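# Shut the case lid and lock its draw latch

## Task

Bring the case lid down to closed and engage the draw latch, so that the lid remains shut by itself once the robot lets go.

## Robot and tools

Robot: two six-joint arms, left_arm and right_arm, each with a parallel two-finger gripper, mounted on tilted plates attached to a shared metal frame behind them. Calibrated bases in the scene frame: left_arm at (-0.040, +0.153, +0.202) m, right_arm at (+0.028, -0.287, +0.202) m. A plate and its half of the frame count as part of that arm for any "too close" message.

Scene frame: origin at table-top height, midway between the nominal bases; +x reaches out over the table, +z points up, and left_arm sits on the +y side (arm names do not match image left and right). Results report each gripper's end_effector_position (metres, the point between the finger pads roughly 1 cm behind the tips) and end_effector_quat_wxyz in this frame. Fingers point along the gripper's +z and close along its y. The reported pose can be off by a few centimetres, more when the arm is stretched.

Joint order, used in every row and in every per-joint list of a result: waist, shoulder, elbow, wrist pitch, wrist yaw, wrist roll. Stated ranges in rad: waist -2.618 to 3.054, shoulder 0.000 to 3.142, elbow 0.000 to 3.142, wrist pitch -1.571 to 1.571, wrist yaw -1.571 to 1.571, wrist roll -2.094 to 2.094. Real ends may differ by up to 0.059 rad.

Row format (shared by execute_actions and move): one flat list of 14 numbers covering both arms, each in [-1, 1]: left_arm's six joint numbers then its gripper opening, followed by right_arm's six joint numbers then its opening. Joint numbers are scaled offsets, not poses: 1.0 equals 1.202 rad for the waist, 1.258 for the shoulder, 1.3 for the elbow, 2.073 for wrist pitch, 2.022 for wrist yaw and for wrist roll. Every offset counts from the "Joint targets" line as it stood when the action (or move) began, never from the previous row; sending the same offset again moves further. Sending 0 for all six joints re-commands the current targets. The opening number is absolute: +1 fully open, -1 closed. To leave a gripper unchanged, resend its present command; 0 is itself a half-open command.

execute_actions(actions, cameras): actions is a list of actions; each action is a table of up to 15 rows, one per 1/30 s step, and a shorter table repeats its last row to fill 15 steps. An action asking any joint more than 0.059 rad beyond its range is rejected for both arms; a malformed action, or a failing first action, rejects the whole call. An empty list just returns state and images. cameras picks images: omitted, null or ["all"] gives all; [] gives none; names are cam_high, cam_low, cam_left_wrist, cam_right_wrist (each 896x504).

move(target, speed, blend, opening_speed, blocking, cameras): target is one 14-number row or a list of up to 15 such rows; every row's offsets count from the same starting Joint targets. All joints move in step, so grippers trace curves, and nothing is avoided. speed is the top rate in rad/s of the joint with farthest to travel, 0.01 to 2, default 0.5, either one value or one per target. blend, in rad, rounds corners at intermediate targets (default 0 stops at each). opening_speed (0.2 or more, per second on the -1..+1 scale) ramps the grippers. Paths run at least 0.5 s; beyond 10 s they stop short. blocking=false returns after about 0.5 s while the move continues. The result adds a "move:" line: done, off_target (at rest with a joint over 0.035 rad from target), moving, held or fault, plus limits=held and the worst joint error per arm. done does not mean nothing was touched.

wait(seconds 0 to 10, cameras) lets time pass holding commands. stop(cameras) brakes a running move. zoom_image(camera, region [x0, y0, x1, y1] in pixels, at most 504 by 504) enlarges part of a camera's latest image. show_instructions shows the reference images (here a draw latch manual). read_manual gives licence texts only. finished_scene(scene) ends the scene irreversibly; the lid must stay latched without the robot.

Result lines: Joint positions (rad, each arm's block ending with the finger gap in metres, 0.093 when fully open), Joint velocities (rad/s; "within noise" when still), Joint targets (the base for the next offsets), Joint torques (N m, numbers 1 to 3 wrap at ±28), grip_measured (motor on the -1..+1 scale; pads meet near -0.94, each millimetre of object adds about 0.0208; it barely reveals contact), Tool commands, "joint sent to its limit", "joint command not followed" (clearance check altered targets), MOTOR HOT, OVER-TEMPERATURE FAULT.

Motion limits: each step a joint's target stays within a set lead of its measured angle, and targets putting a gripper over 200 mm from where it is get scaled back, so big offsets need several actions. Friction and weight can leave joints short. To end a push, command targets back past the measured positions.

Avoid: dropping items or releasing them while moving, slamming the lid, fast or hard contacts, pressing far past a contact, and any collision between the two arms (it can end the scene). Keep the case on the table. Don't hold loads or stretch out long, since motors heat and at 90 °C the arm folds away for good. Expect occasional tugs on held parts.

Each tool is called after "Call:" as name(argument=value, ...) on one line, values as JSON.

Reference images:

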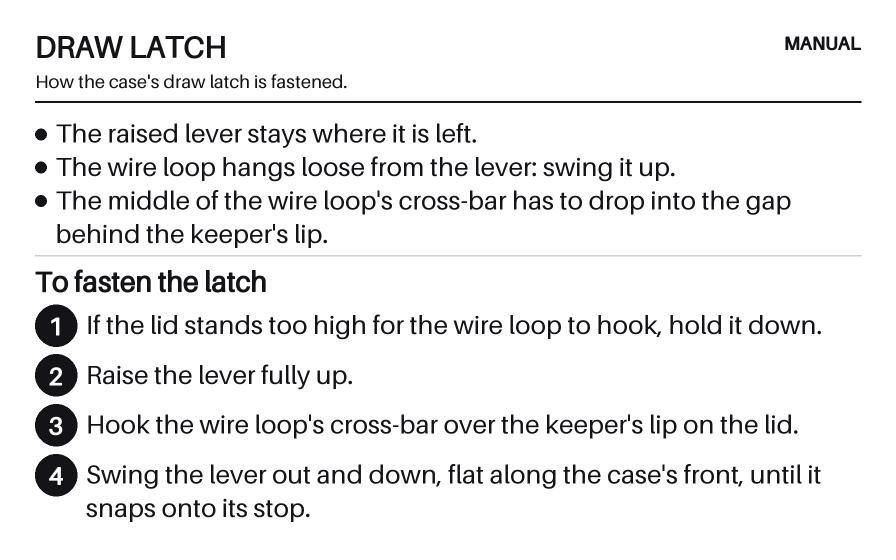

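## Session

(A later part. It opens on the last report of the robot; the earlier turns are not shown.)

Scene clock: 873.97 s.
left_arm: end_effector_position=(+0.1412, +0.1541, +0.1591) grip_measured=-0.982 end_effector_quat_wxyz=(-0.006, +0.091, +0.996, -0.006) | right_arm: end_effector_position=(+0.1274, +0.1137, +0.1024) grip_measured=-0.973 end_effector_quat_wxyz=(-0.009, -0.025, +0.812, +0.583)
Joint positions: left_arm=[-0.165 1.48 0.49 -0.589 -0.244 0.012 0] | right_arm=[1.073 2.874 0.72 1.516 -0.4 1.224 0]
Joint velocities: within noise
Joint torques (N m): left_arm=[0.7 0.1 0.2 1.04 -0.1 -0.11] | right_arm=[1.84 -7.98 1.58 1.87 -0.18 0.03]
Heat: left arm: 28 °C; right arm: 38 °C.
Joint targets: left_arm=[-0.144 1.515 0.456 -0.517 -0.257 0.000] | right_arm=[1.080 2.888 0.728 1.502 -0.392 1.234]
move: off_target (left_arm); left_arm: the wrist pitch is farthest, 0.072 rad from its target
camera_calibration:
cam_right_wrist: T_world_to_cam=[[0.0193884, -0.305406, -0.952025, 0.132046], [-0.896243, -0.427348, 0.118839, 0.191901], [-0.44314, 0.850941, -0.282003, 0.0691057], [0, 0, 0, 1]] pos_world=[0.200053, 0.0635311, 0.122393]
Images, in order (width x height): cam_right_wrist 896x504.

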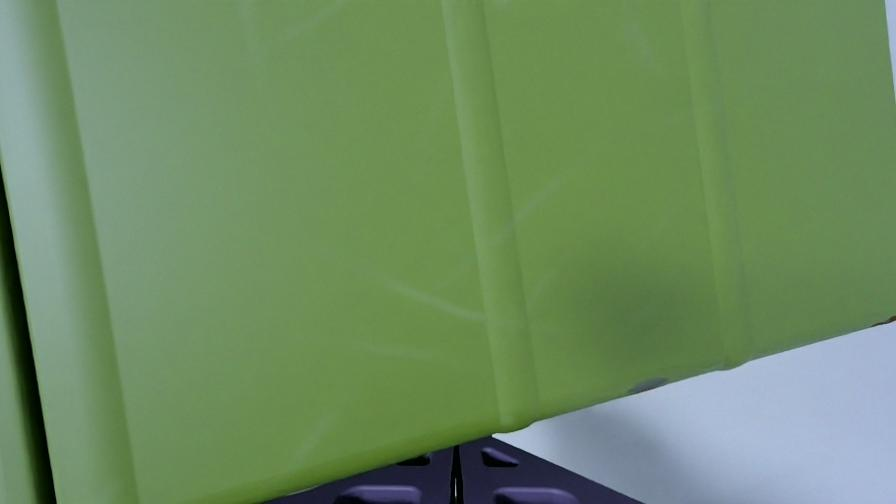

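Call:
move(target=[[0,0,0,0,0,0,-1,0.0125,0.020,0.0,-0.012,0.0143,0.009,-1],[0,0,0,0,0,0,-1,0.0325,0.027,0.0546,-0.0251,0.0143,0.009,-1]], speed=0.1, blend=0.01, cameras=["cam_right_wrist","cam_high","cam_low"])

Call:
zoom_image(camera="cam_high", region=[410, 195, 470, 255])

Scene clock: 887.87 s.
left_arm: end_effector_position=(+0.1412, +0.1541, +0.1591) grip_measured=-0.982 end_effector_quat_wxyz=(-0.006, +0.091, +0.996, -0.006) | right_arm: end_effector_position=(+0.1283, +0.1176, +0.0846) grip_measured=-0.973 end_effector_quat_wxyz=(-0.004, -0.009, +0.827, +0.562)
Joint positions: left_arm=[-0.165 1.48 0.49 -0.589 -0.244 0.012 0] | right_arm=[1.091 2.908 0.761 1.472 -0.344 1.244 0]
Joint velocities: within noise
Joint torques (N m): left_arm=[0.68 0.13 0.24 1.04 -0.1 -0.1] | right_arm=[3.62 -7.99 4.1 1.81 -0.42 0.01]
Heat: left arm: 28 °C; right arm: 36 °C.
Joint targets: left_arm=[-0.144 1.515 0.456 -0.517 -0.257 0.000] | right_arm=[1.119 2.922 0.799 1.450 -0.363 1.252]
move: off_target (left_arm, right_arm); left_arm: the wrist pitch is farthest, 0.072 rad from its target; right_arm: the elbow is farthest, 0.038 rad from its target
camera_calibration:
cam_right_wrist: T_world_to_cam=[[-0.00150723, -0.353219, -0.93554, 0.123159], [-0.908184, -0.391104, 0.149127, 0.191229], [-0.418568, 0.849867, -0.320198, 0.0613133], [0, 0, 0, 1]] pos_world=[0.19952, 0.0661843, 0.106335]
Images, in order (width x height): cam_high 896x504, cam_low 896x504, cam_right_wrist 896x504.

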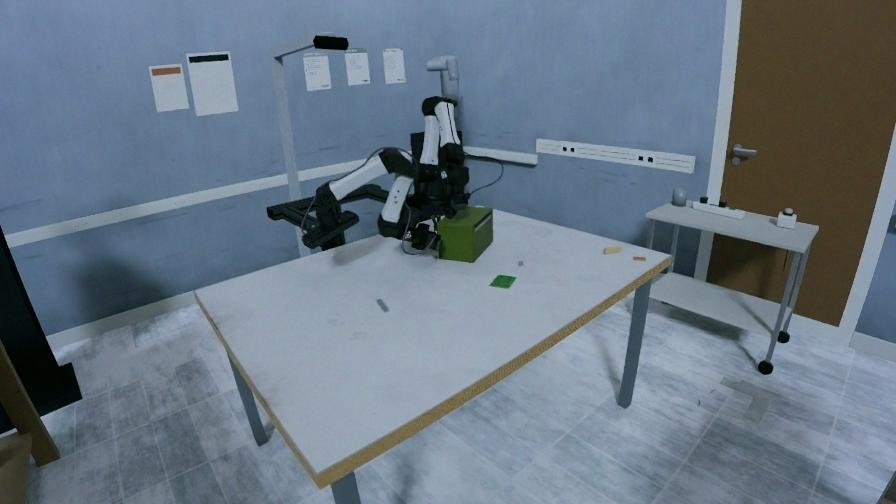

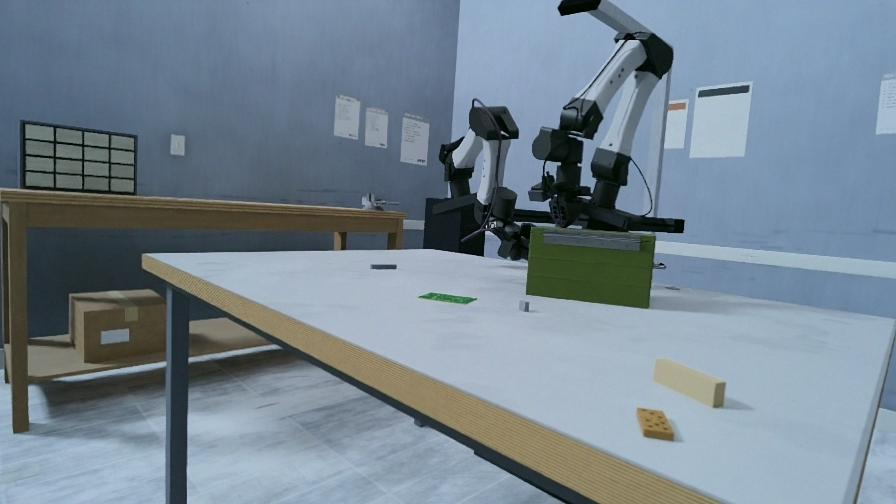

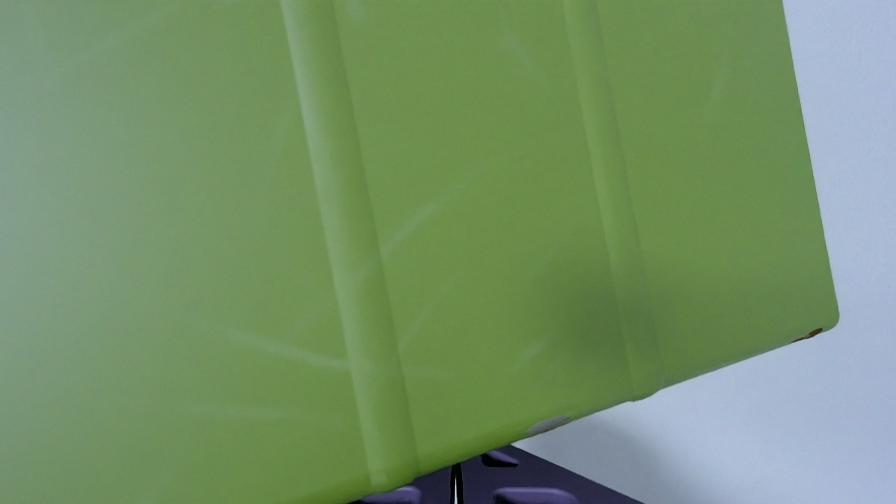

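Scaled by 8.400 from the camera's 896x504 image, which has a finer 1280x720 frame.

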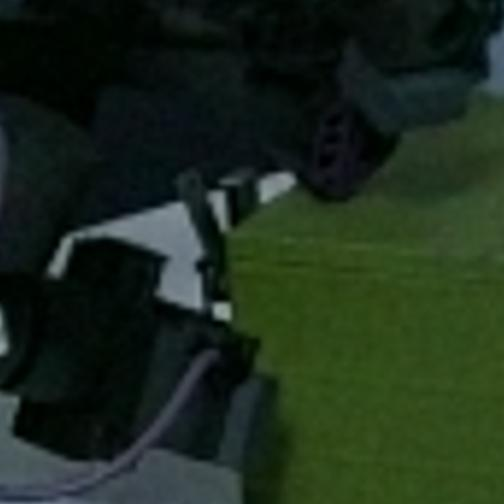

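Call:
move(target=[[0,0,0,0,0,0,-1,-0.0325,-0.041,-0.0915,0.0386,-0.0183,-0.009,-1],[0,0,0,0,0,0,-1,0.098,-0.0795,-0.161,0.0482,0.181,0.088,-1]], speed=0.25, blend=0.02, cameras=["cam_right_wrist"])

Scene clock: 961.83 s.
left_arm: end_effector_position=(+0.1412, +0.1541, +0.1591) grip_measured=-0.982 end_effector_quat_wxyz=(-0.006, +0.091, +0.996, -0.006) | right_arm: end_effector_position=(+0.1202, +0.0827, +0.0846) grip_measured=-0.973 end_effector_quat_wxyz=(+0.053, +0.088, +0.855, +0.509)
Joint positions: left_arm=[-0.165 1.48 0.49 -0.589 -0.244 0.012 0] | right_arm=[1.23 2.855 0.595 1.532 -0.011 1.42 0]
Joint velocities: within noise
Joint torques (N m): left_arm=[0.66 0.12 0.23 1.05 -0.1 -0.11] | right_arm=[1.46 -11.6 -0.13 2.12 0 0.05]
Heat: left arm: 28 °C; right arm: 38 °C.
Joint targets: left_arm=[-0.144 1.515 0.456 -0.517 -0.257 0.000] | right_arm=[1.237 2.822 0.590 1.550 0.003 1.430]
move: off_target (left_arm); left_arm: the wrist pitch is farthest, 0.072 rad from its target
camera_calibration:
cam_right_wrist: T_world_to_cam=[[-0.103575, -0.451026, -0.88648, 0.127003], [-0.968189, -0.158391, 0.193708, 0.154415], [-0.227778, 0.878344, -0.420273, 0.0708403], [0, 0, 0, 1]] pos_world=[0.178793, 0.0195176, 0.112446]
Images, in order (width x height): cam_right_wrist 896x504.

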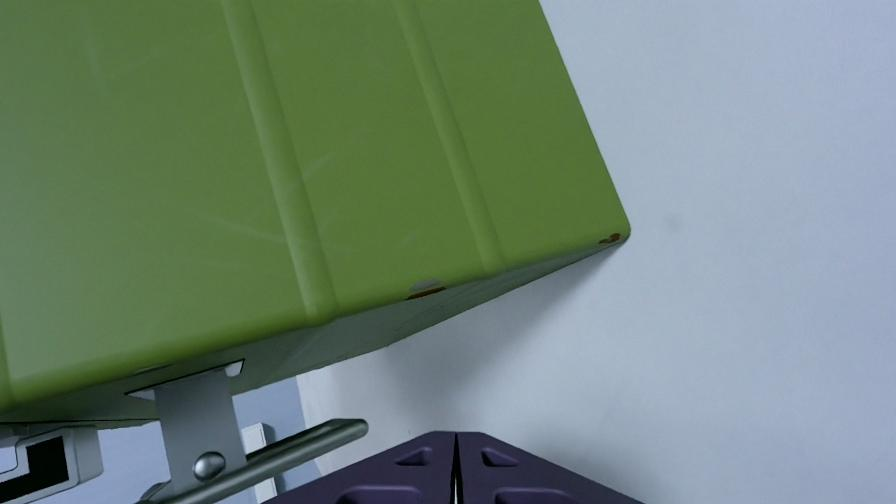

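Call:
move(target=[0,0,0,0,0,0,-1,0.0225,0.0262,0.0946,-0.0357,0.0104,0.0114,-1], speed=0.15, cameras=["cam_right_wrist"])

Scene clock: 979.70 s.
left_arm: end_effector_position=(+0.1412, +0.1541, +0.1591) grip_measured=-0.982 end_effector_quat_wxyz=(-0.006, +0.091, +0.996, -0.006) | right_arm: end_effector_position=(+0.1289, +0.1143, +0.0955) grip_measured=-0.973 end_effector_quat_wxyz=(+0.066, +0.098, +0.836, +0.536)
Joint positions: left_arm=[-0.165 1.48 0.49 -0.589 -0.244 0.012 0] | right_arm=[1.253 2.855 0.697 1.5 0.027 1.445 0]
Joint velocities: within noise
Joint torques (N m): left_arm=[0.66 0.09 0.21 1.05 -0.1 -0.11] | right_arm=[1.88 -9.16 2.32 1.79 -0.17 -0.03]
Heat: left arm: 28 °C; right arm: 39 °C.
Joint targets: left_arm=[-0.144 1.515 0.456 -0.517 -0.257 0.000] | right_arm=[1.264 2.855 0.713 1.476 0.024 1.453]
move: off_target (left_arm); left_arm: the wrist pitch is farthest, 0.072 rad from its target
camera_calibration:
cam_right_wrist: T_world_to_cam=[[-0.1001, -0.39019, -0.915277, 0.147182], [-0.976301, -0.138881, 0.16598, 0.16715], [-0.191878, 0.9102, -0.367041, 0.0362533], [0, 0, 0, 1]] pos_world=[0.184878, 0.0476451, 0.120275]
Images, in order (width x height): cam_right_wrist 896x504.

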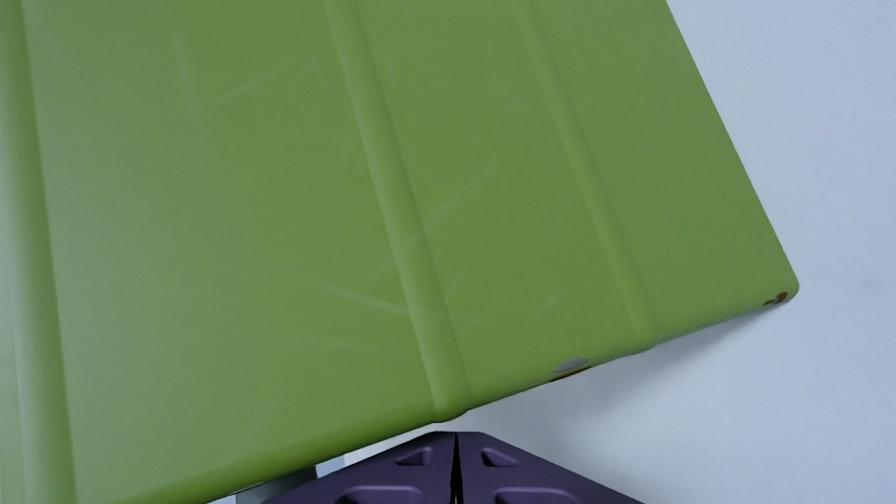

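Call:
move(target=[0,0,0,0,0,0,-1,0.0289,0.008,0.037,-0.0207,0.0119,0.0094,-1], speed=0.1, cameras=["cam_right_wrist"])

Call:
move(target=[0,0,0,0,0,0,-1,0.0289,0.008,0.037,-0.0207,0.0119,0.0094,-1], speed=0.1, cameras=["cam_right_wrist"])

Scene clock: 986.63 s.
left_arm: end_effector_position=(+0.1412, +0.1541, +0.1591) grip_measured=-0.982 end_effector_quat_wxyz=(-0.006, +0.091, +0.996, -0.006) | right_arm: end_effector_position=(+0.1304, +0.1162, +0.0950) grip_measured=-0.973 end_effector_quat_wxyz=(+0.080, +0.114, +0.835, +0.532)
Joint positions: left_arm=[-0.165 1.48 0.49 -0.589 -0.244 0.012 0] | right_arm=[1.277 2.855 0.707 1.488 0.087 1.47 0]
Joint velocities: within noise
Joint torques (N m): left_arm=[0.66 0.08 0.24 1.04 -0.11 -0.1] | right_arm=[2.69 -8.38 5.61 1.48 -0.52 -0.11]
Heat: left arm: 28 °C; right arm: 39 °C.
Joint targets: left_arm=[-0.144 1.515 0.456 -0.517 -0.257 0.000] | right_arm=[1.299 2.865 0.761 1.433 0.048 1.472]
move: off_target (left_arm, right_arm); left_arm: the wrist pitch is farthest, 0.072 rad from its target; right_arm: the wrist pitch is farthest, 0.055 rad from its target
camera_calibration:
cam_right_wrist: T_world_to_cam=[[-0.111279, -0.391834, -0.913281, 0.149105], [-0.982145, -0.0969094, 0.161247, 0.165347], [-0.151688, 0.914918, -0.374054, 0.029535], [0, 0, 0, 1]] pos_world=[0.183467, 0.0474259, 0.12056]
Images, in order (width x height): cam_right_wrist 896x504.

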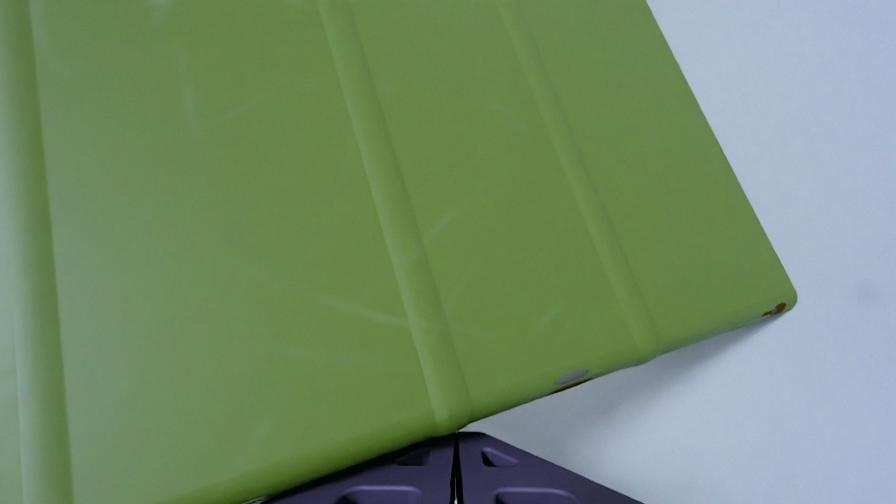

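Scene clock: 987.57 s.
left_arm: end_effector_position=(+0.1412, +0.1541, +0.1591) grip_measured=-0.982 end_effector_quat_wxyz=(-0.006, +0.091, +0.996, -0.006) | right_arm: end_effector_position=(+0.1301, +0.1170, +0.0949) grip_measured=-0.973 end_effector_quat_wxyz=(+0.092, +0.131, +0.834, +0.528)
Joint positions: left_arm=[-0.165 1.48 0.49 -0.589 -0.244 0.012 0] | right_arm=[1.304 2.855 0.713 1.479 0.147 1.503 0]
Joint velocities: within noise
Joint torques (N m): left_arm=[0.7 0.1 0.24 1.04 -0.1 -0.11] | right_arm=[3.3 -7.41 8.84 1.2 -0.88 -0.21]
Heat: left arm: 28 °C; right arm: 39 °C.
Joint targets: left_arm=[-0.144 1.515 0.456 -0.517 -0.257 0.000] | right_arm=[1.334 2.875 0.809 1.390 0.072 1.491]
move: off_target (left_arm, right_arm); left_arm: the wrist pitch is farthest, 0.072 rad from its target; right_arm: the elbow is farthest, 0.096 rad from its target
camera_calibration:
cam_right_wrist: T_world_to_cam=[[-0.126875, -0.390599, -0.911776, 0.15098], [-0.985389, -0.0556694, 0.160967, 0.160697], [-0.113632, 0.918876, -0.377829, 0.0236494], [0, 0, 0, 1]] pos_world=[0.180192, 0.0461875, 0.120728]
Images, in order (width x height): cam_right_wrist 896x504.

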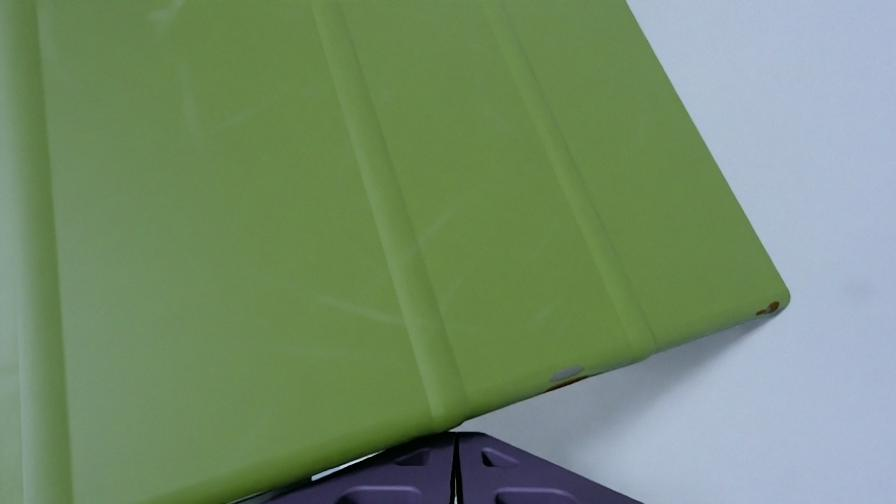

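Call:
move(target=[0,0,0,0,0,0,-1,-0.050,-0.012,-0.0915,0.0547,-0.0198,-0.0153,-1], speed=0.15, cameras=["cam_right_wrist"])

Scene clock: 1009.40 s.
left_arm: end_effector_position=(+0.1412, +0.1541, +0.1591) grip_measured=-0.982 end_effector_quat_wxyz=(-0.006, +0.091, +0.996, -0.006) | right_arm: end_effector_position=(+0.1253, +0.1126, +0.0930) grip_measured=-0.973 end_effector_quat_wxyz=(+0.070, +0.108, +0.839, +0.529)
Joint positions: left_arm=[-0.165 1.48 0.49 -0.589 -0.244 0.012 0] | right_arm=[1.277 2.855 0.692 1.49 0.065 1.47 0]
Joint velocities: within noise
Joint torques (N m): left_arm=[0.7 0.12 0.24 1.04 -0.11 -0.1] | right_arm=[0.51 -8.73 0.91 2.13 -0.47 -0.2]
Heat: left arm: 28 °C; right arm: 38 °C.
Joint targets: left_arm=[-0.144 1.515 0.456 -0.517 -0.257 0.000] | right_arm=[1.274 2.860 0.690 1.504 0.032 1.460]
move: off_target (left_arm); left_arm: the wrist pitch is farthest, 0.072 rad from its target
camera_calibration:
cam_right_wrist: T_world_to_cam=[[-0.11305, -0.401244, -0.908968, 0.146168], [-0.977912, -0.11694, 0.173245, 0.160883], [-0.175809, 0.908476, -0.379161, 0.0355478], [0, 0, 0, 1]] pos_world=[0.180103, 0.0451685, 0.118469]
Images, in order (width x height): cam_right_wrist 896x504.

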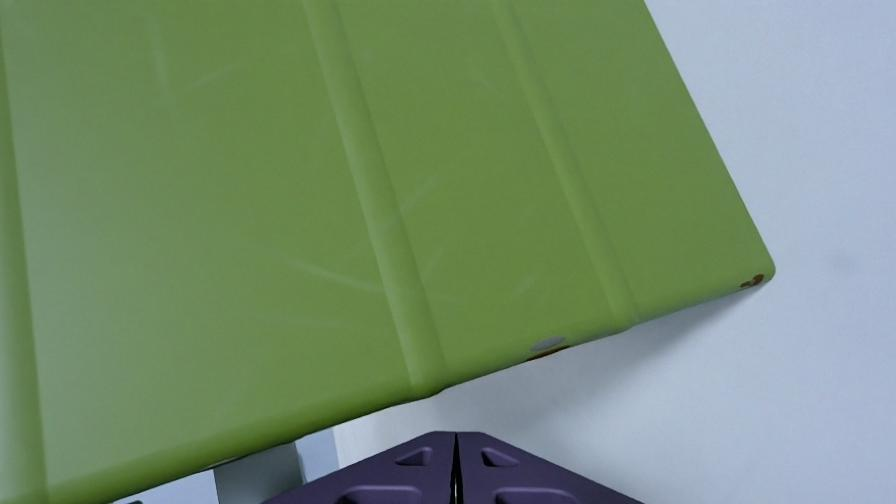

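Call:
move(target=[0,0,0,0,0,0,-1,0.0304,0.0064,0.039,-0.0217,0.0126,0.01,-1], speed=0.1, cameras=["cam_right_wrist"])

Scene clock: 1017.10 s.
left_arm: end_effector_position=(+0.1412, +0.1541, +0.1591) grip_measured=-0.982 end_effector_quat_wxyz=(-0.006, +0.091, +0.996, -0.006) | right_arm: end_effector_position=(+0.1297, +0.1155, +0.0936) grip_measured=-0.973 end_effector_quat_wxyz=(+0.085, +0.117, +0.837, +0.528)
Joint positions: left_arm=[-0.165 1.48 0.49 -0.589 -0.244 0.012 0] | right_arm=[1.286 2.855 0.707 1.481 0.106 1.475 0]
Joint velocities: within noise
Joint torques (N m): left_arm=[0.65 0.12 0.24 1.05 -0.1 -0.11] | right_arm=[2.86 -8.01 3.77 1.83 -0.56 -0.01]
Heat: left arm: 28 °C; right arm: 38 °C.
Joint targets: left_arm=[-0.144 1.515 0.456 -0.517 -0.257 0.000] | right_arm=[1.310 2.868 0.741 1.458 0.057 1.480]
move: off_target (left_arm, right_arm); left_arm: the wrist pitch is farthest, 0.072 rad from its target; right_arm: the wrist yaw is farthest, 0.048 rad from its target
camera_calibration:
cam_right_wrist: T_world_to_cam=[[-0.111824, -0.398947, -0.91013, 0.148081], [-0.983546, -0.0863426, 0.158692, 0.164016], [-0.141893, 0.9129, -0.382727, 0.0293455], [0, 0, 0, 1]] pos_world=[0.18204, 0.0464484, 0.119976]
Images, in order (width x height): cam_right_wrist 896x504.

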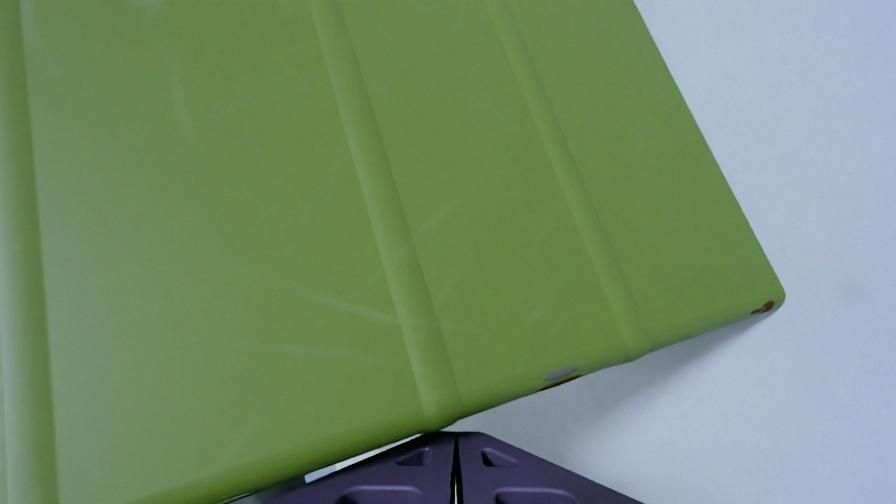

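Call:
move(target=[[0,0,0,0,0,0,-1,-0.0416,-0.022,-0.066,0.025,-0.0134,-0.01,-1],[0,0,0,0,0,0,-1,-0.0245,-0.025,-0.0377,0.0096,-0.0084,-0.01,-1]], speed=0.12, cameras=["cam_right_wrist"])

Scene clock: 1078.33 s.
left_arm: end_effector_position=(+0.1412, +0.1541, +0.1591) grip_measured=-0.982 end_effector_quat_wxyz=(-0.006, +0.091, +0.996, -0.006) | right_arm: end_effector_position=(+0.1229, +0.1100, +0.0909) grip_measured=-0.973 end_effector_quat_wxyz=(+0.064, +0.104, +0.842, +0.525)
Joint positions: left_arm=[-0.165 1.48 0.49 -0.589 -0.244 0.012 0] | right_arm=[1.274 2.855 0.684 1.487 0.05 1.468 0]
Joint velocities: within noise
Joint torques (N m): left_arm=[0.68 0.1 0.21 1.04 -0.11 -0.11] | right_arm=[1.52 -10.91 1.52 1.98 -0.23 -0.15]
Heat: left arm: 28 °C; right arm: 38 °C.
Joint targets: left_arm=[-0.144 1.515 0.456 -0.517 -0.257 0.000] | right_arm=[1.281 2.836 0.692 1.478 0.040 1.460]
move: off_target (left_arm); left_arm: the wrist pitch is farthest, 0.072 rad from its target
camera_calibration:
cam_right_wrist: T_world_to_cam=[[-0.11496, -0.410416, -0.904623, 0.14376], [-0.97494, -0.12799, 0.181963, 0.15868], [-0.190463, 0.902872, -0.385417, 0.0396691], [0, 0, 0, 1]] pos_world=[0.178785, 0.0434947, 0.116464]
Images, in order (width x height): cam_right_wrist 896x504.

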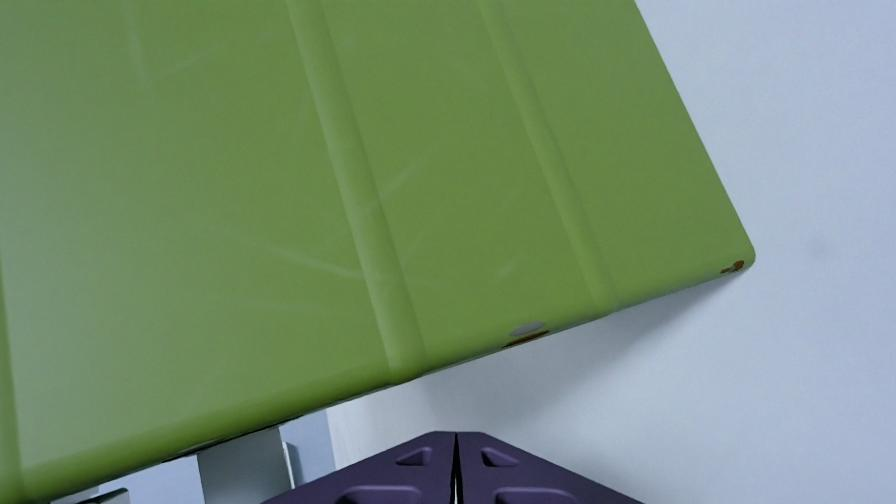

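Call:
move(target=[0,0,0,0,0,0,-1,0.003,-0.0366,0.0085,-0.0232,0,0,-1], speed=0.1, cameras=["cam_right_wrist"])

Scene clock: 1086.97 s.
left_arm: end_effector_position=(+0.1412, +0.1541, +0.1591) grip_measured=-0.982 end_effector_quat_wxyz=(-0.006, +0.091, +0.996, -0.006) | right_arm: end_effector_position=(+0.1234, +0.1118, +0.0919) grip_measured=-0.973 end_effector_quat_wxyz=(+0.063, +0.103, +0.847, +0.517)
Joint positions: left_arm=[-0.165 1.48 0.49 -0.589 -0.244 0.012 0] | right_arm=[1.274 2.828 0.688 1.436 0.05 1.467 0]
Joint velocities: within noise
Joint torques (N m): left_arm=[0.69 0.08 0.21 1.04 -0.1 -0.11] | right_arm=[1.65 -12.62 2.32 1.98 -0.22 -0.16]
Heat: left arm: 28 °C; right arm: 38 °C.
Joint targets: left_arm=[-0.144 1.515 0.456 -0.517 -0.257 0.000] | right_arm=[1.284 2.790 0.703 1.430 0.040 1.460]
move: off_target (left_arm, right_arm); left_arm: the wrist pitch is farthest, 0.072 rad from its target; right_arm: the shoulder is farthest, 0.038 rad from its target
camera_calibration:
cam_right_wrist: T_world_to_cam=[[-0.117324, -0.428138, -0.896065, 0.146953], [-0.973886, -0.127001, 0.188194, 0.158397], [-0.194374, 0.894745, -0.402057, 0.0414274], [0, 0, 0, 1]] pos_world=[0.179554, 0.0459655, 0.118526]
Images, in order (width x height): cam_right_wrist 896x504.

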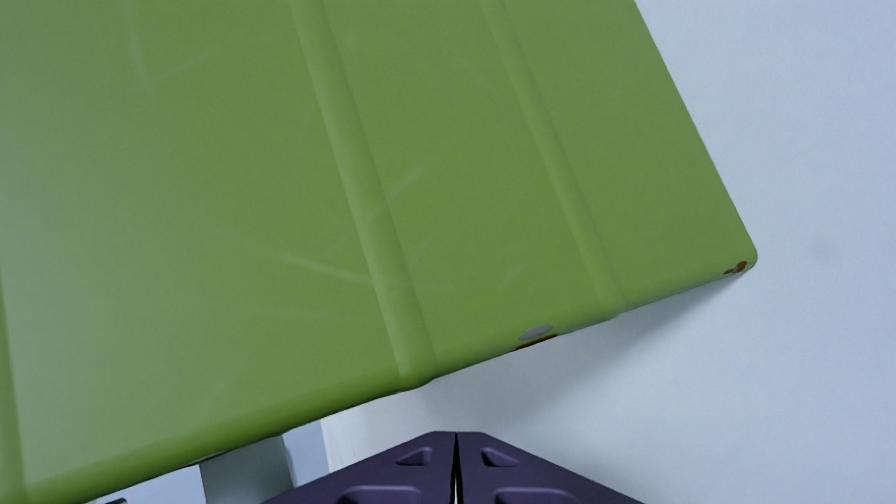

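Call:
move(target=[0,0,0,0,0,0,-1,0,-0.0165,0.002,0,0,0,-1], speed=0.1, cameras=["cam_right_wrist"])

Scene clock: 1096.77 s.
left_arm: end_effector_position=(+0.1412, +0.1541, +0.1591) grip_measured=-0.982 end_effector_quat_wxyz=(-0.006, +0.091, +0.996, -0.006) | right_arm: end_effector_position=(+0.1239, +0.1121, +0.0924) grip_measured=-0.973 end_effector_quat_wxyz=(+0.062, +0.104, +0.850, +0.512)
Joint positions: left_arm=[-0.165 1.48 0.49 -0.589 -0.244 0.012 0] | right_arm=[1.274 2.813 0.688 1.411 0.052 1.467 0]
Joint velocities: within noise
Joint torques (N m): left_arm=[0.69 0.09 0.25 1.04 -0.1 -0.11] | right_arm=[1.77 -13.19 2.67 2.2 -0.26 -0.12]
Heat: left arm: 28 °C; right arm: 41 °C.
Joint targets: left_arm=[-0.144 1.515 0.456 -0.517 -0.257 0.000] | right_arm=[1.284 2.769 0.705 1.430 0.040 1.460]
move: off_target (left_arm, right_arm); left_arm: the wrist pitch is farthest, 0.072 rad from its target; right_arm: the shoulder is farthest, 0.044 rad from its target
camera_calibration:
cam_right_wrist: T_world_to_cam=[[-0.11916, -0.437976, -0.891054, 0.148457], [-0.973585, -0.124504, 0.191394, 0.158176], [-0.194766, 0.890324, -0.411571, 0.0428946], [0, 0, 0, 1]] pos_world=[0.180043, 0.0465239, 0.119663]
Images, in order (width x height): cam_right_wrist 896x504.

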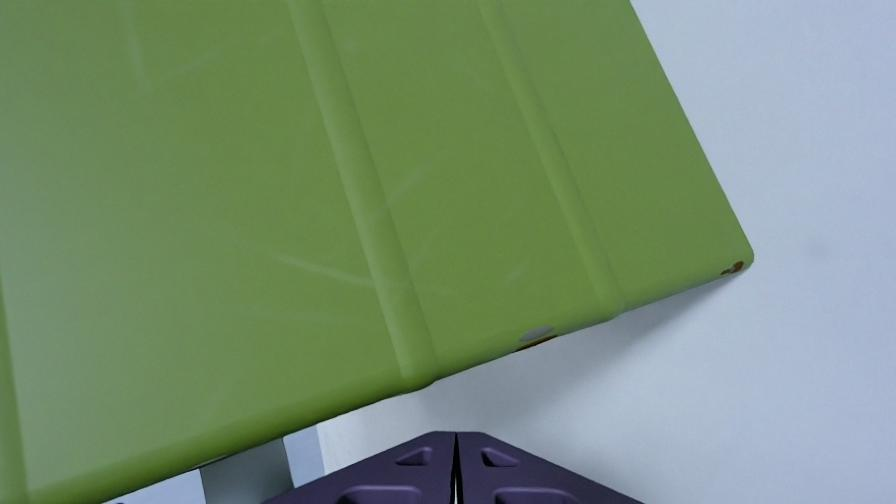

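Call:
move(target=[0,0,0,0,0,0,-1,-0.01,0.0,-0.11,0.05,0,0,-1], speed=0.2, cameras=["cam_right_wrist"])

Call:
zoom_image(camera="cam_right_wrist", region=[100, 250, 500, 504])

Scene clock: 1108.87 s.
left_arm: end_effector_position=(+0.1412, +0.1541, +0.1591) grip_measured=-0.982 end_effector_quat_wxyz=(-0.006, +0.091, +0.996, -0.006) | right_arm: end_effector_position=(+0.1174, +0.0833, +0.0978) grip_measured=-0.973 end_effector_quat_wxyz=(+0.062, +0.103, +0.852, +0.510)
Joint positions: left_arm=[-0.165 1.48 0.49 -0.589 -0.244 0.012 0] | right_arm=[1.274 2.802 0.567 1.515 0.052 1.467 0]
Joint velocities: within noise
Joint torques (N m): left_arm=[0.69 0.1 0.23 1.05 -0.11 -0.11] | right_arm=[0.68 -11.11 0.36 2.15 -0.2 -0.12]
Heat: left arm: 28 °C; right arm: 42 °C.
Joint targets: left_arm=[-0.144 1.515 0.456 -0.517 -0.257 0.000] | right_arm=[1.272 2.769 0.562 1.534 0.040 1.460]
move: off_target (left_arm); left_arm: the wrist pitch is farthest, 0.072 rad from its target
camera_calibration:
cam_right_wrist: T_world_to_cam=[[-0.119909, -0.441965, -0.888982, 0.140149], [-0.973307, -0.124169, 0.193015, 0.146999], [-0.19569, 0.888397, -0.415279, 0.0700447], [0, 0, 0, 1]] pos_world=[0.173587, 0.0179664, 0.125305]
Images, in order (width x height): cam_right_wrist 896x504.

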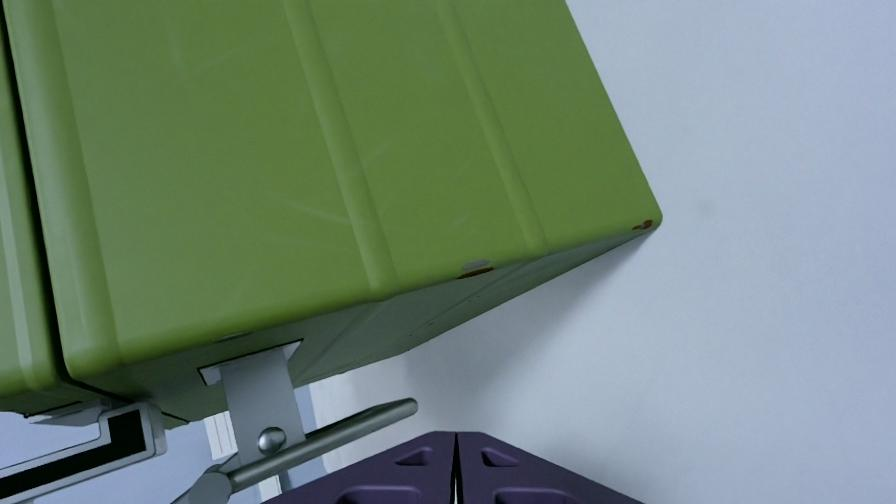

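Scaled by 1.260 from the camera's 896x504 image, which has a finer 1280x720 frame.

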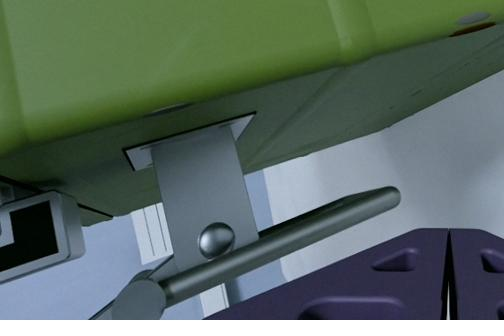

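Call:
move(target=[0,0,0,0,0,0,-1,-0.031,0.0636,0.0592,0.0125,-0.0223,0,-1], speed=0.15, cameras=["cam_right_wrist"])

Scene clock: 1156.53 s.
left_arm: end_effector_position=(+0.1412, +0.1541, +0.1591) grip_measured=-0.982 end_effector_quat_wxyz=(-0.006, +0.091, +0.996, -0.006) | right_arm: end_effector_position=(+0.1264, +0.0994, +0.0996) grip_measured=-0.973 end_effector_quat_wxyz=(+0.054, +0.108, +0.836, +0.535)
Joint positions: left_arm=[-0.165 1.48 0.49 -0.589 -0.244 0.012 0] | right_arm=[1.242 2.837 0.631 1.541 0.01 1.467 0]
Joint velocities: within noise
Joint torques (N m): left_arm=[0.68 0.1 0.23 1.05 -0.11 -0.11] | right_arm=[0.29 -7.66 1.58 2.19 -0.25 -0.17]
Heat: left arm: 28 °C; right arm: 43 °C.
Joint targets: left_arm=[-0.144 1.515 0.456 -0.517 -0.257 0.000] | right_arm=[1.235 2.850 0.639 1.560 -0.005 1.460]
move: off_target (left_arm); left_arm: the wrist pitch is farthest, 0.072 rad from its target
camera_calibration:
cam_right_wrist: T_world_to_cam=[[-0.129975, -0.388443, -0.91226, 0.148195], [-0.971163, -0.135596, 0.196104, 0.157987], [-0.199874, 0.911442, -0.359617, 0.0510266], [0, 0, 0, 1]] pos_world=[0.182892, 0.03248, 0.122561]
Images, in order (width x height): cam_right_wrist 896x504.

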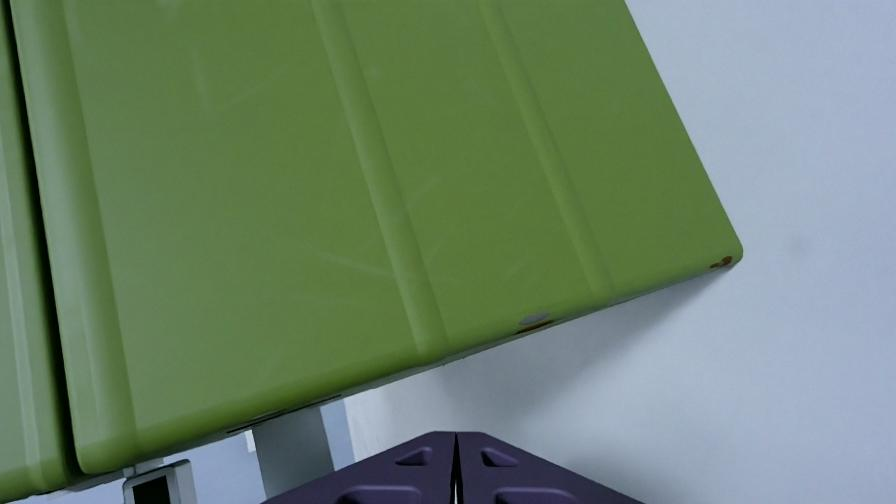

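Call:
move(target=[0,0,0,0,0,0,-1,0.024,-0.032,0.039,-0.0425,0.005,0,-1], speed=0.1, cameras=["cam_right_wrist"])

Scene clock: 1164.17 s.
left_arm: end_effector_position=(+0.1412, +0.1541, +0.1591) grip_measured=-0.982 end_effector_quat_wxyz=(-0.006, +0.091, +0.996, -0.006) | right_arm: end_effector_position=(+0.1242, +0.1115, +0.0969) grip_measured=-0.973 end_effector_quat_wxyz=(+0.051, +0.102, +0.839, +0.532)
Joint positions: left_arm=[-0.165 1.48 0.49 -0.589 -0.244 0.012 0] | right_arm=[1.255 2.837 0.678 1.486 0.009 1.467 0]
Joint velocities: within noise
Joint torques (N m): left_arm=[0.69 0.1 0.24 1.04 -0.1 -0.11] | right_arm=[1.63 -11.69 1.91 1.93 -0.17 -0.14]
Heat: left arm: 28 °C; right arm: 42 °C.
Joint targets: left_arm=[-0.144 1.515 0.456 -0.517 -0.257 0.000] | right_arm=[1.264 2.809 0.690 1.472 0.005 1.460]
move: off_target (left_arm); left_arm: the wrist pitch is farthest, 0.072 rad from its target
camera_calibration:
cam_right_wrist: T_world_to_cam=[[-0.123584, -0.396071, -0.909865, 0.149937], [-0.969257, -0.14841, 0.196255, 0.15921], [-0.212764, 0.906147, -0.365554, 0.0412718], [0, 0, 0, 1]] pos_world=[0.181627, 0.0456159, 0.120264]
Images, in order (width x height): cam_right_wrist 896x504.

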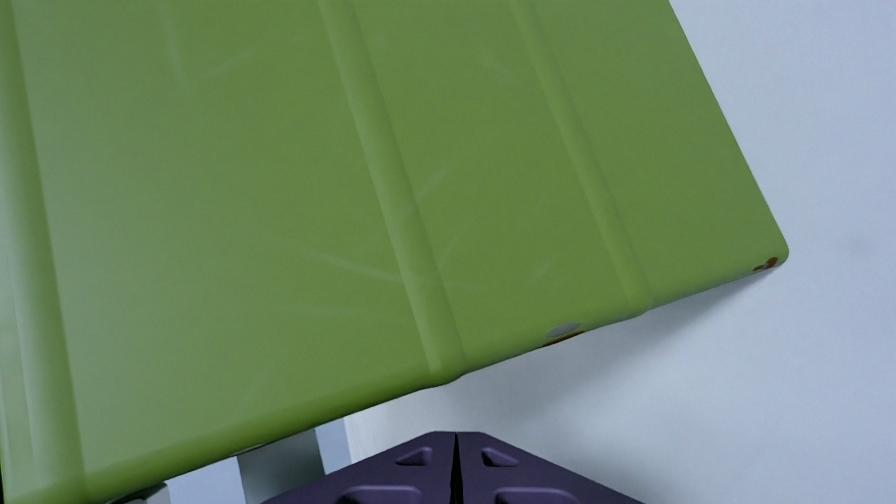

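Call:
move(target=[0,0,0,0,0,0,-1,0.0116,0,0.014,-0.010,0,0,-1], speed=0.1, cameras=[])

Scene clock: 1193.90 s.
left_arm: end_effector_position=(+0.1412, +0.1541, +0.1591) grip_measured=-0.982 end_effector_quat_wxyz=(-0.006, +0.091, +0.996, -0.006) | right_arm: end_effector_position=(+0.1257, +0.1132, +0.0966) grip_measured=-0.973 end_effector_quat_wxyz=(+0.058, +0.104, +0.839, +0.531)
Joint positions: left_arm=[-0.165 1.48 0.49 -0.589 -0.244 0.012 0] | right_arm=[1.26 2.837 0.686 1.478 0.027 1.467 0]
Joint velocities: within noise
Joint torques (N m): left_arm=[0.7 0.12 0.24 1.04 -0.1 -0.1] | right_arm=[2.3 -11.71 2.78 1.72 -0.38 -0.16]
Heat: left arm: 28 °C; right arm: 42 °C.
Joint targets: left_arm=[-0.144 1.515 0.456 -0.517 -0.257 0.000] | right_arm=[1.278 2.809 0.708 1.451 0.006 1.460]
move: off_target (left_arm); left_arm: the wrist pitch is farthest, 0.072 rad from its target
No camera images: "cameras" was empty.

Call:
move(target=[0,0,0,0,0,0,-1,0.0358,0.0405,-0.0446,0.043,0.0326,0.01,-1], speed=0.1, cameras=["cam_right_wrist","cam_high"])

Call:
zoom_image(camera="cam_right_wrist", region=[100, 250, 500, 504])

Scene clock: 1205.47 s.
left_arm: end_effector_position=(+0.1412, +0.1541, +0.1591) grip_measured=-0.982 end_effector_quat_wxyz=(-0.006, +0.091, +0.996, -0.006) | right_arm: end_effector_position=(+0.1135, +0.1068, +0.0977) grip_measured=-0.973 end_effector_quat_wxyz=(+0.068, +0.095, +0.839, +0.531)
Joint positions: left_arm=[-0.165 1.48 0.49 -0.589 -0.244 0.012 0] | right_arm=[1.309 2.847 0.653 1.523 0.073 1.472 0]
Joint velocities: within noise
Joint torques (N m): left_arm=[0.68 0.1 0.23 1.04 -0.11 -0.11] | right_arm=[1.77 -7.75 0.64 2.18 -0.12 0]
Heat: left arm: 28 °C; right arm: 42 °C.
Joint targets: left_arm=[-0.144 1.515 0.456 -0.517 -0.257 0.000] | right_arm=[1.321 2.860 0.650 1.540 0.071 1.480]
move: off_target (left_arm); left_arm: the wrist pitch is farthest, 0.072 rad from its target
camera_calibration:
cam_right_wrist: T_world_to_cam=[[-0.0943308, -0.40153, -0.910975, 0.144854], [-0.976723, -0.139746, 0.162735, 0.151202], [-0.192648, 0.905121, -0.379002, 0.0427301], [0, 0, 0, 1]] pos_world=[0.169578, 0.0406173, 0.123547]
Images, in order (width x height): cam_high 896x504, cam_right_wrist 896x504.

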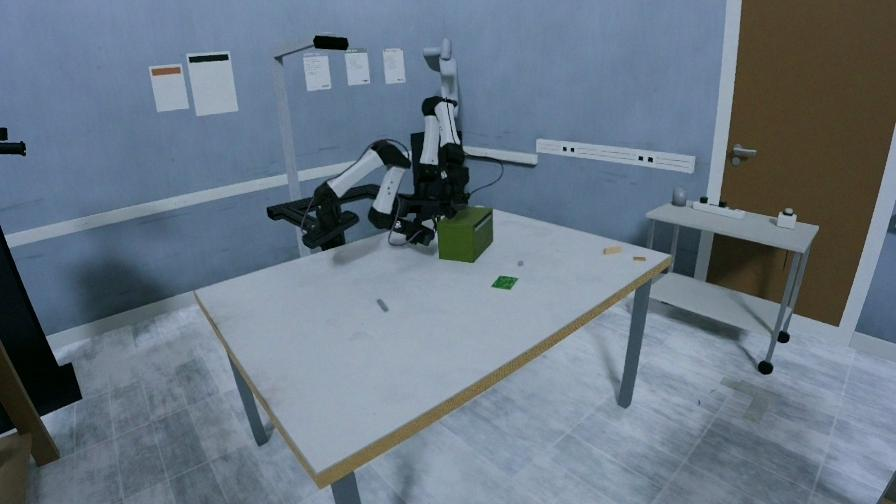

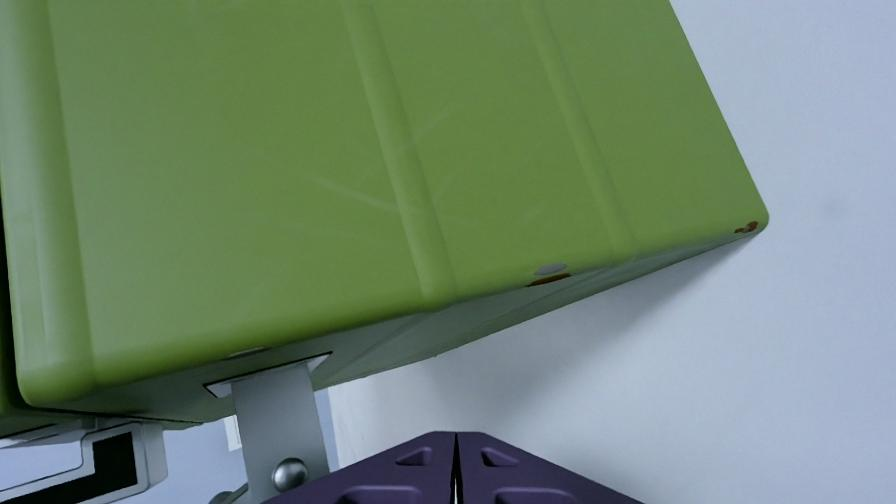

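Scaled by 1.260 from the camera's 896x504 image, which has a finer 1280x720 frame.

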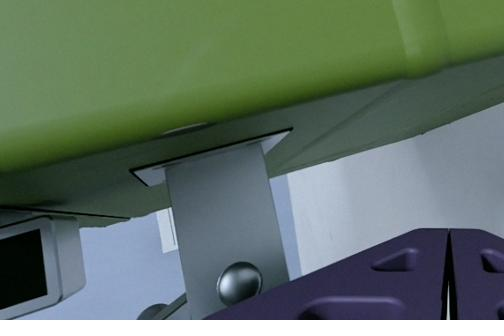

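Call:
move(target=[[0,0,0,0,0,0,-1,0.0574,-0.0954,-0.0885,0.0096,0.0267,0,-1],[0,0,0,0,0,0,-1,0.0574,-0.0954,-0.0885,0.0096,0.0267,-0.7567,-0.1]], speed=[0.2,0.8], cameras=["cam_right_wrist"])

Scene clock: 1279.03 s.
left_arm: end_effector_position=(+0.1412, +0.1541, +0.1591) grip_measured=-0.982 end_effector_quat_wxyz=(-0.006, +0.091, +0.996, -0.006) | right_arm: end_effector_position=(+0.0916, +0.0895, +0.1153) grip_measured=-0.101 end_effector_quat_wxyz=(+0.414, -0.528, +0.662, +0.334)
Joint positions: left_arm=[-0.165 1.48 0.49 -0.589 -0.244 0.012 0] | right_arm=[1.384 2.77 0.541 1.544 0.112 -0.041 0.04]
Joint velocities: within noise
Joint torques (N m): left_arm=[0.66 0.1 0.21 1.04 -0.1 -0.11] | right_arm=[1.01 -11.23 0.31 2.26 0.03 -0.09]
Heat: left arm: 28 °C; right arm: 43 °C.
Joint targets: left_arm=[-0.144 1.515 0.456 -0.517 -0.257 0.000] | right_arm=[1.390 2.740 0.535 1.560 0.125 -0.050]
move: off_target (left_arm); left_arm: the wrist pitch is farthest, 0.072 rad from its target
camera_calibration:
cam_right_wrist: T_world_to_cam=[[0.977508, -0.209894, -0.02058, -0.0660702], [-0.172788, -0.741085, -0.648797, 0.19822], [0.120927, 0.63776, -0.760684, 0.100051], [0, 0, 0, 1]] pos_world=[0.0867352, 0.0692214, 0.203352]
Images, in order (width x height): cam_right_wrist 896x504.

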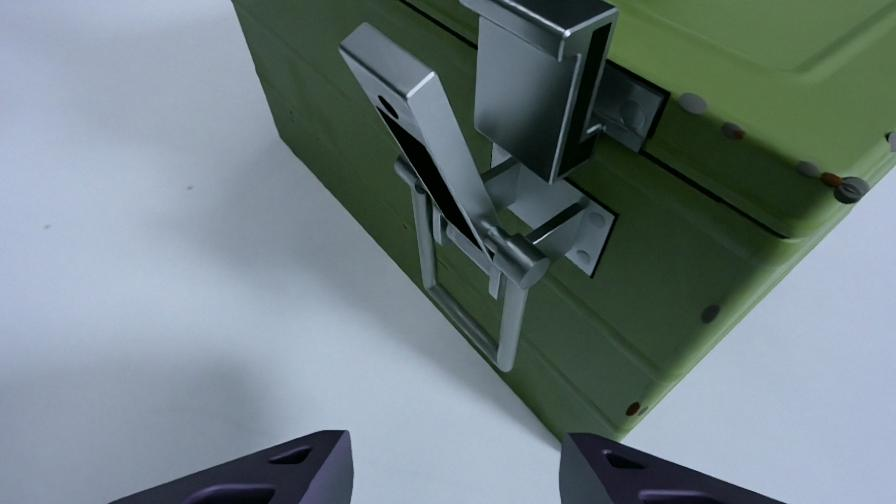

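Call:
move(target=[0,0,0,0,0,0,-1,-0.0133,0.0604,0.0838,-0.0275,-0.0045,0,-0.1], speed=0.15, cameras=["cam_right_wrist"])

Scene clock: 1312.13 s.
left_arm: end_effector_position=(+0.1412, +0.1541, +0.1591) grip_measured=-0.982 end_effector_quat_wxyz=(-0.006, +0.091, +0.996, -0.006) | right_arm: end_effector_position=(+0.0956, +0.1125, +0.1132) grip_measured=-0.101 end_effector_quat_wxyz=(+0.425, -0.520, +0.657, +0.342)
Joint positions: left_arm=[-0.165 1.48 0.49 -0.589 -0.244 0.012 0] | right_arm=[1.381 2.803 0.634 1.517 0.112 -0.042 0.04]
Joint velocities: within noise
Joint torques (N m): left_arm=[0.72 0.12 0.24 1.04 -0.1 -0.11] | right_arm=[-0.05 -7.73 1.85 1.92 -0.09 -0.08]
Heat: left arm: 28 °C; right arm: 43 °C.
Joint targets: left_arm=[-0.144 1.515 0.456 -0.517 -0.257 0.000] | right_arm=[1.374 2.816 0.644 1.503 0.116 -0.050]
move: off_target (left_arm); left_arm: the wrist pitch is farthest, 0.072 rad from its target
camera_calibration:
cam_right_wrist: T_world_to_cam=[[0.976441, -0.214514, -0.0233837, -0.0642652], [-0.173903, -0.718132, -0.673828, 0.215007], [0.127753, 0.66202, -0.738518, 0.0774575], [0, 0, 0, 1]] pos_world=[0.090246, 0.0893391, 0.200578]
Images, in order (width x height): cam_right_wrist 896x504.

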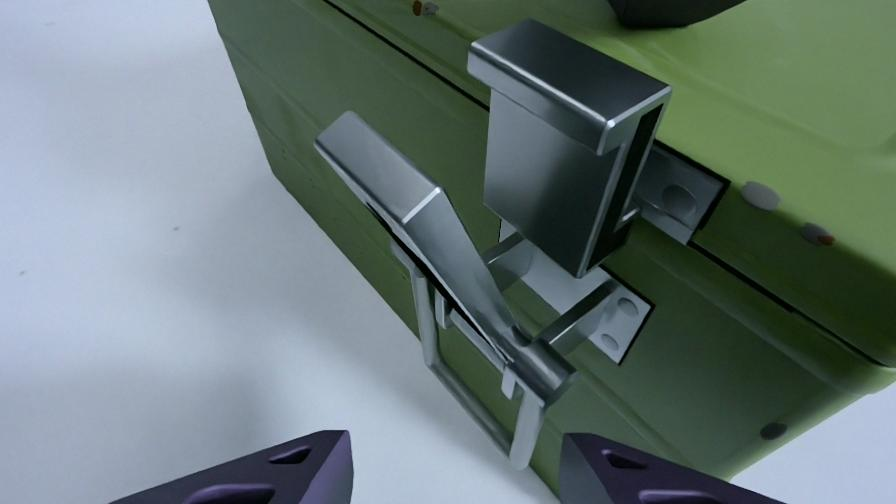

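Call:
move(target=[0,0,0,0,0,0,-1,-0.005,0.0342,0.0523,-0.0198,0,0,-0.1], speed=0.12, cameras=["cam_right_wrist"])

Scene clock: 1325.27 s.
left_arm: end_effector_position=(+0.1412, +0.1541, +0.1591) grip_measured=-0.982 end_effector_quat_wxyz=(-0.006, +0.091, +0.996, -0.006) | right_arm: end_effector_position=(+0.0980, +0.1230, +0.0995) grip_measured=-0.101 end_effector_quat_wxyz=(+0.420, -0.522, +0.661, +0.337)
Joint positions: left_arm=[-0.165 1.48 0.49 -0.589 -0.244 0.012 0] | right_arm=[1.375 2.845 0.702 1.476 0.112 -0.042 0.04]
Joint velocities: within noise
Joint torques (N m): left_arm=[0.66 0.1 0.23 1.04 -0.11 -0.11] | right_arm=[0.05 -8.02 1.89 1.9 -0.06 -0.05]
Heat: left arm: 28 °C; right arm: 41 °C.
Joint targets: left_arm=[-0.144 1.515 0.456 -0.517 -0.257 0.000] | right_arm=[1.368 2.859 0.712 1.462 0.116 -0.050]
move: off_target (left_arm); left_arm: the wrist pitch is farthest, 0.072 rad from its target
camera_calibration:
cam_right_wrist: T_world_to_cam=[[0.975465, -0.218894, -0.0235351, -0.0640574], [-0.17931, -0.727906, -0.661816, 0.214204], [0.127736, 0.649799, -0.749297, 0.0626365], [0, 0, 0, 1]] pos_world=[0.0928936, 0.101198, 0.187189]
Images, in order (width x height): cam_right_wrist 896x504.

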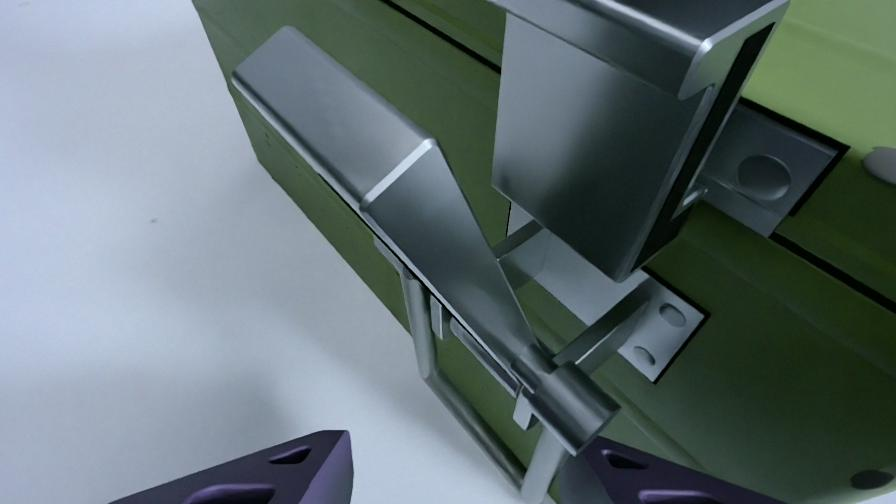

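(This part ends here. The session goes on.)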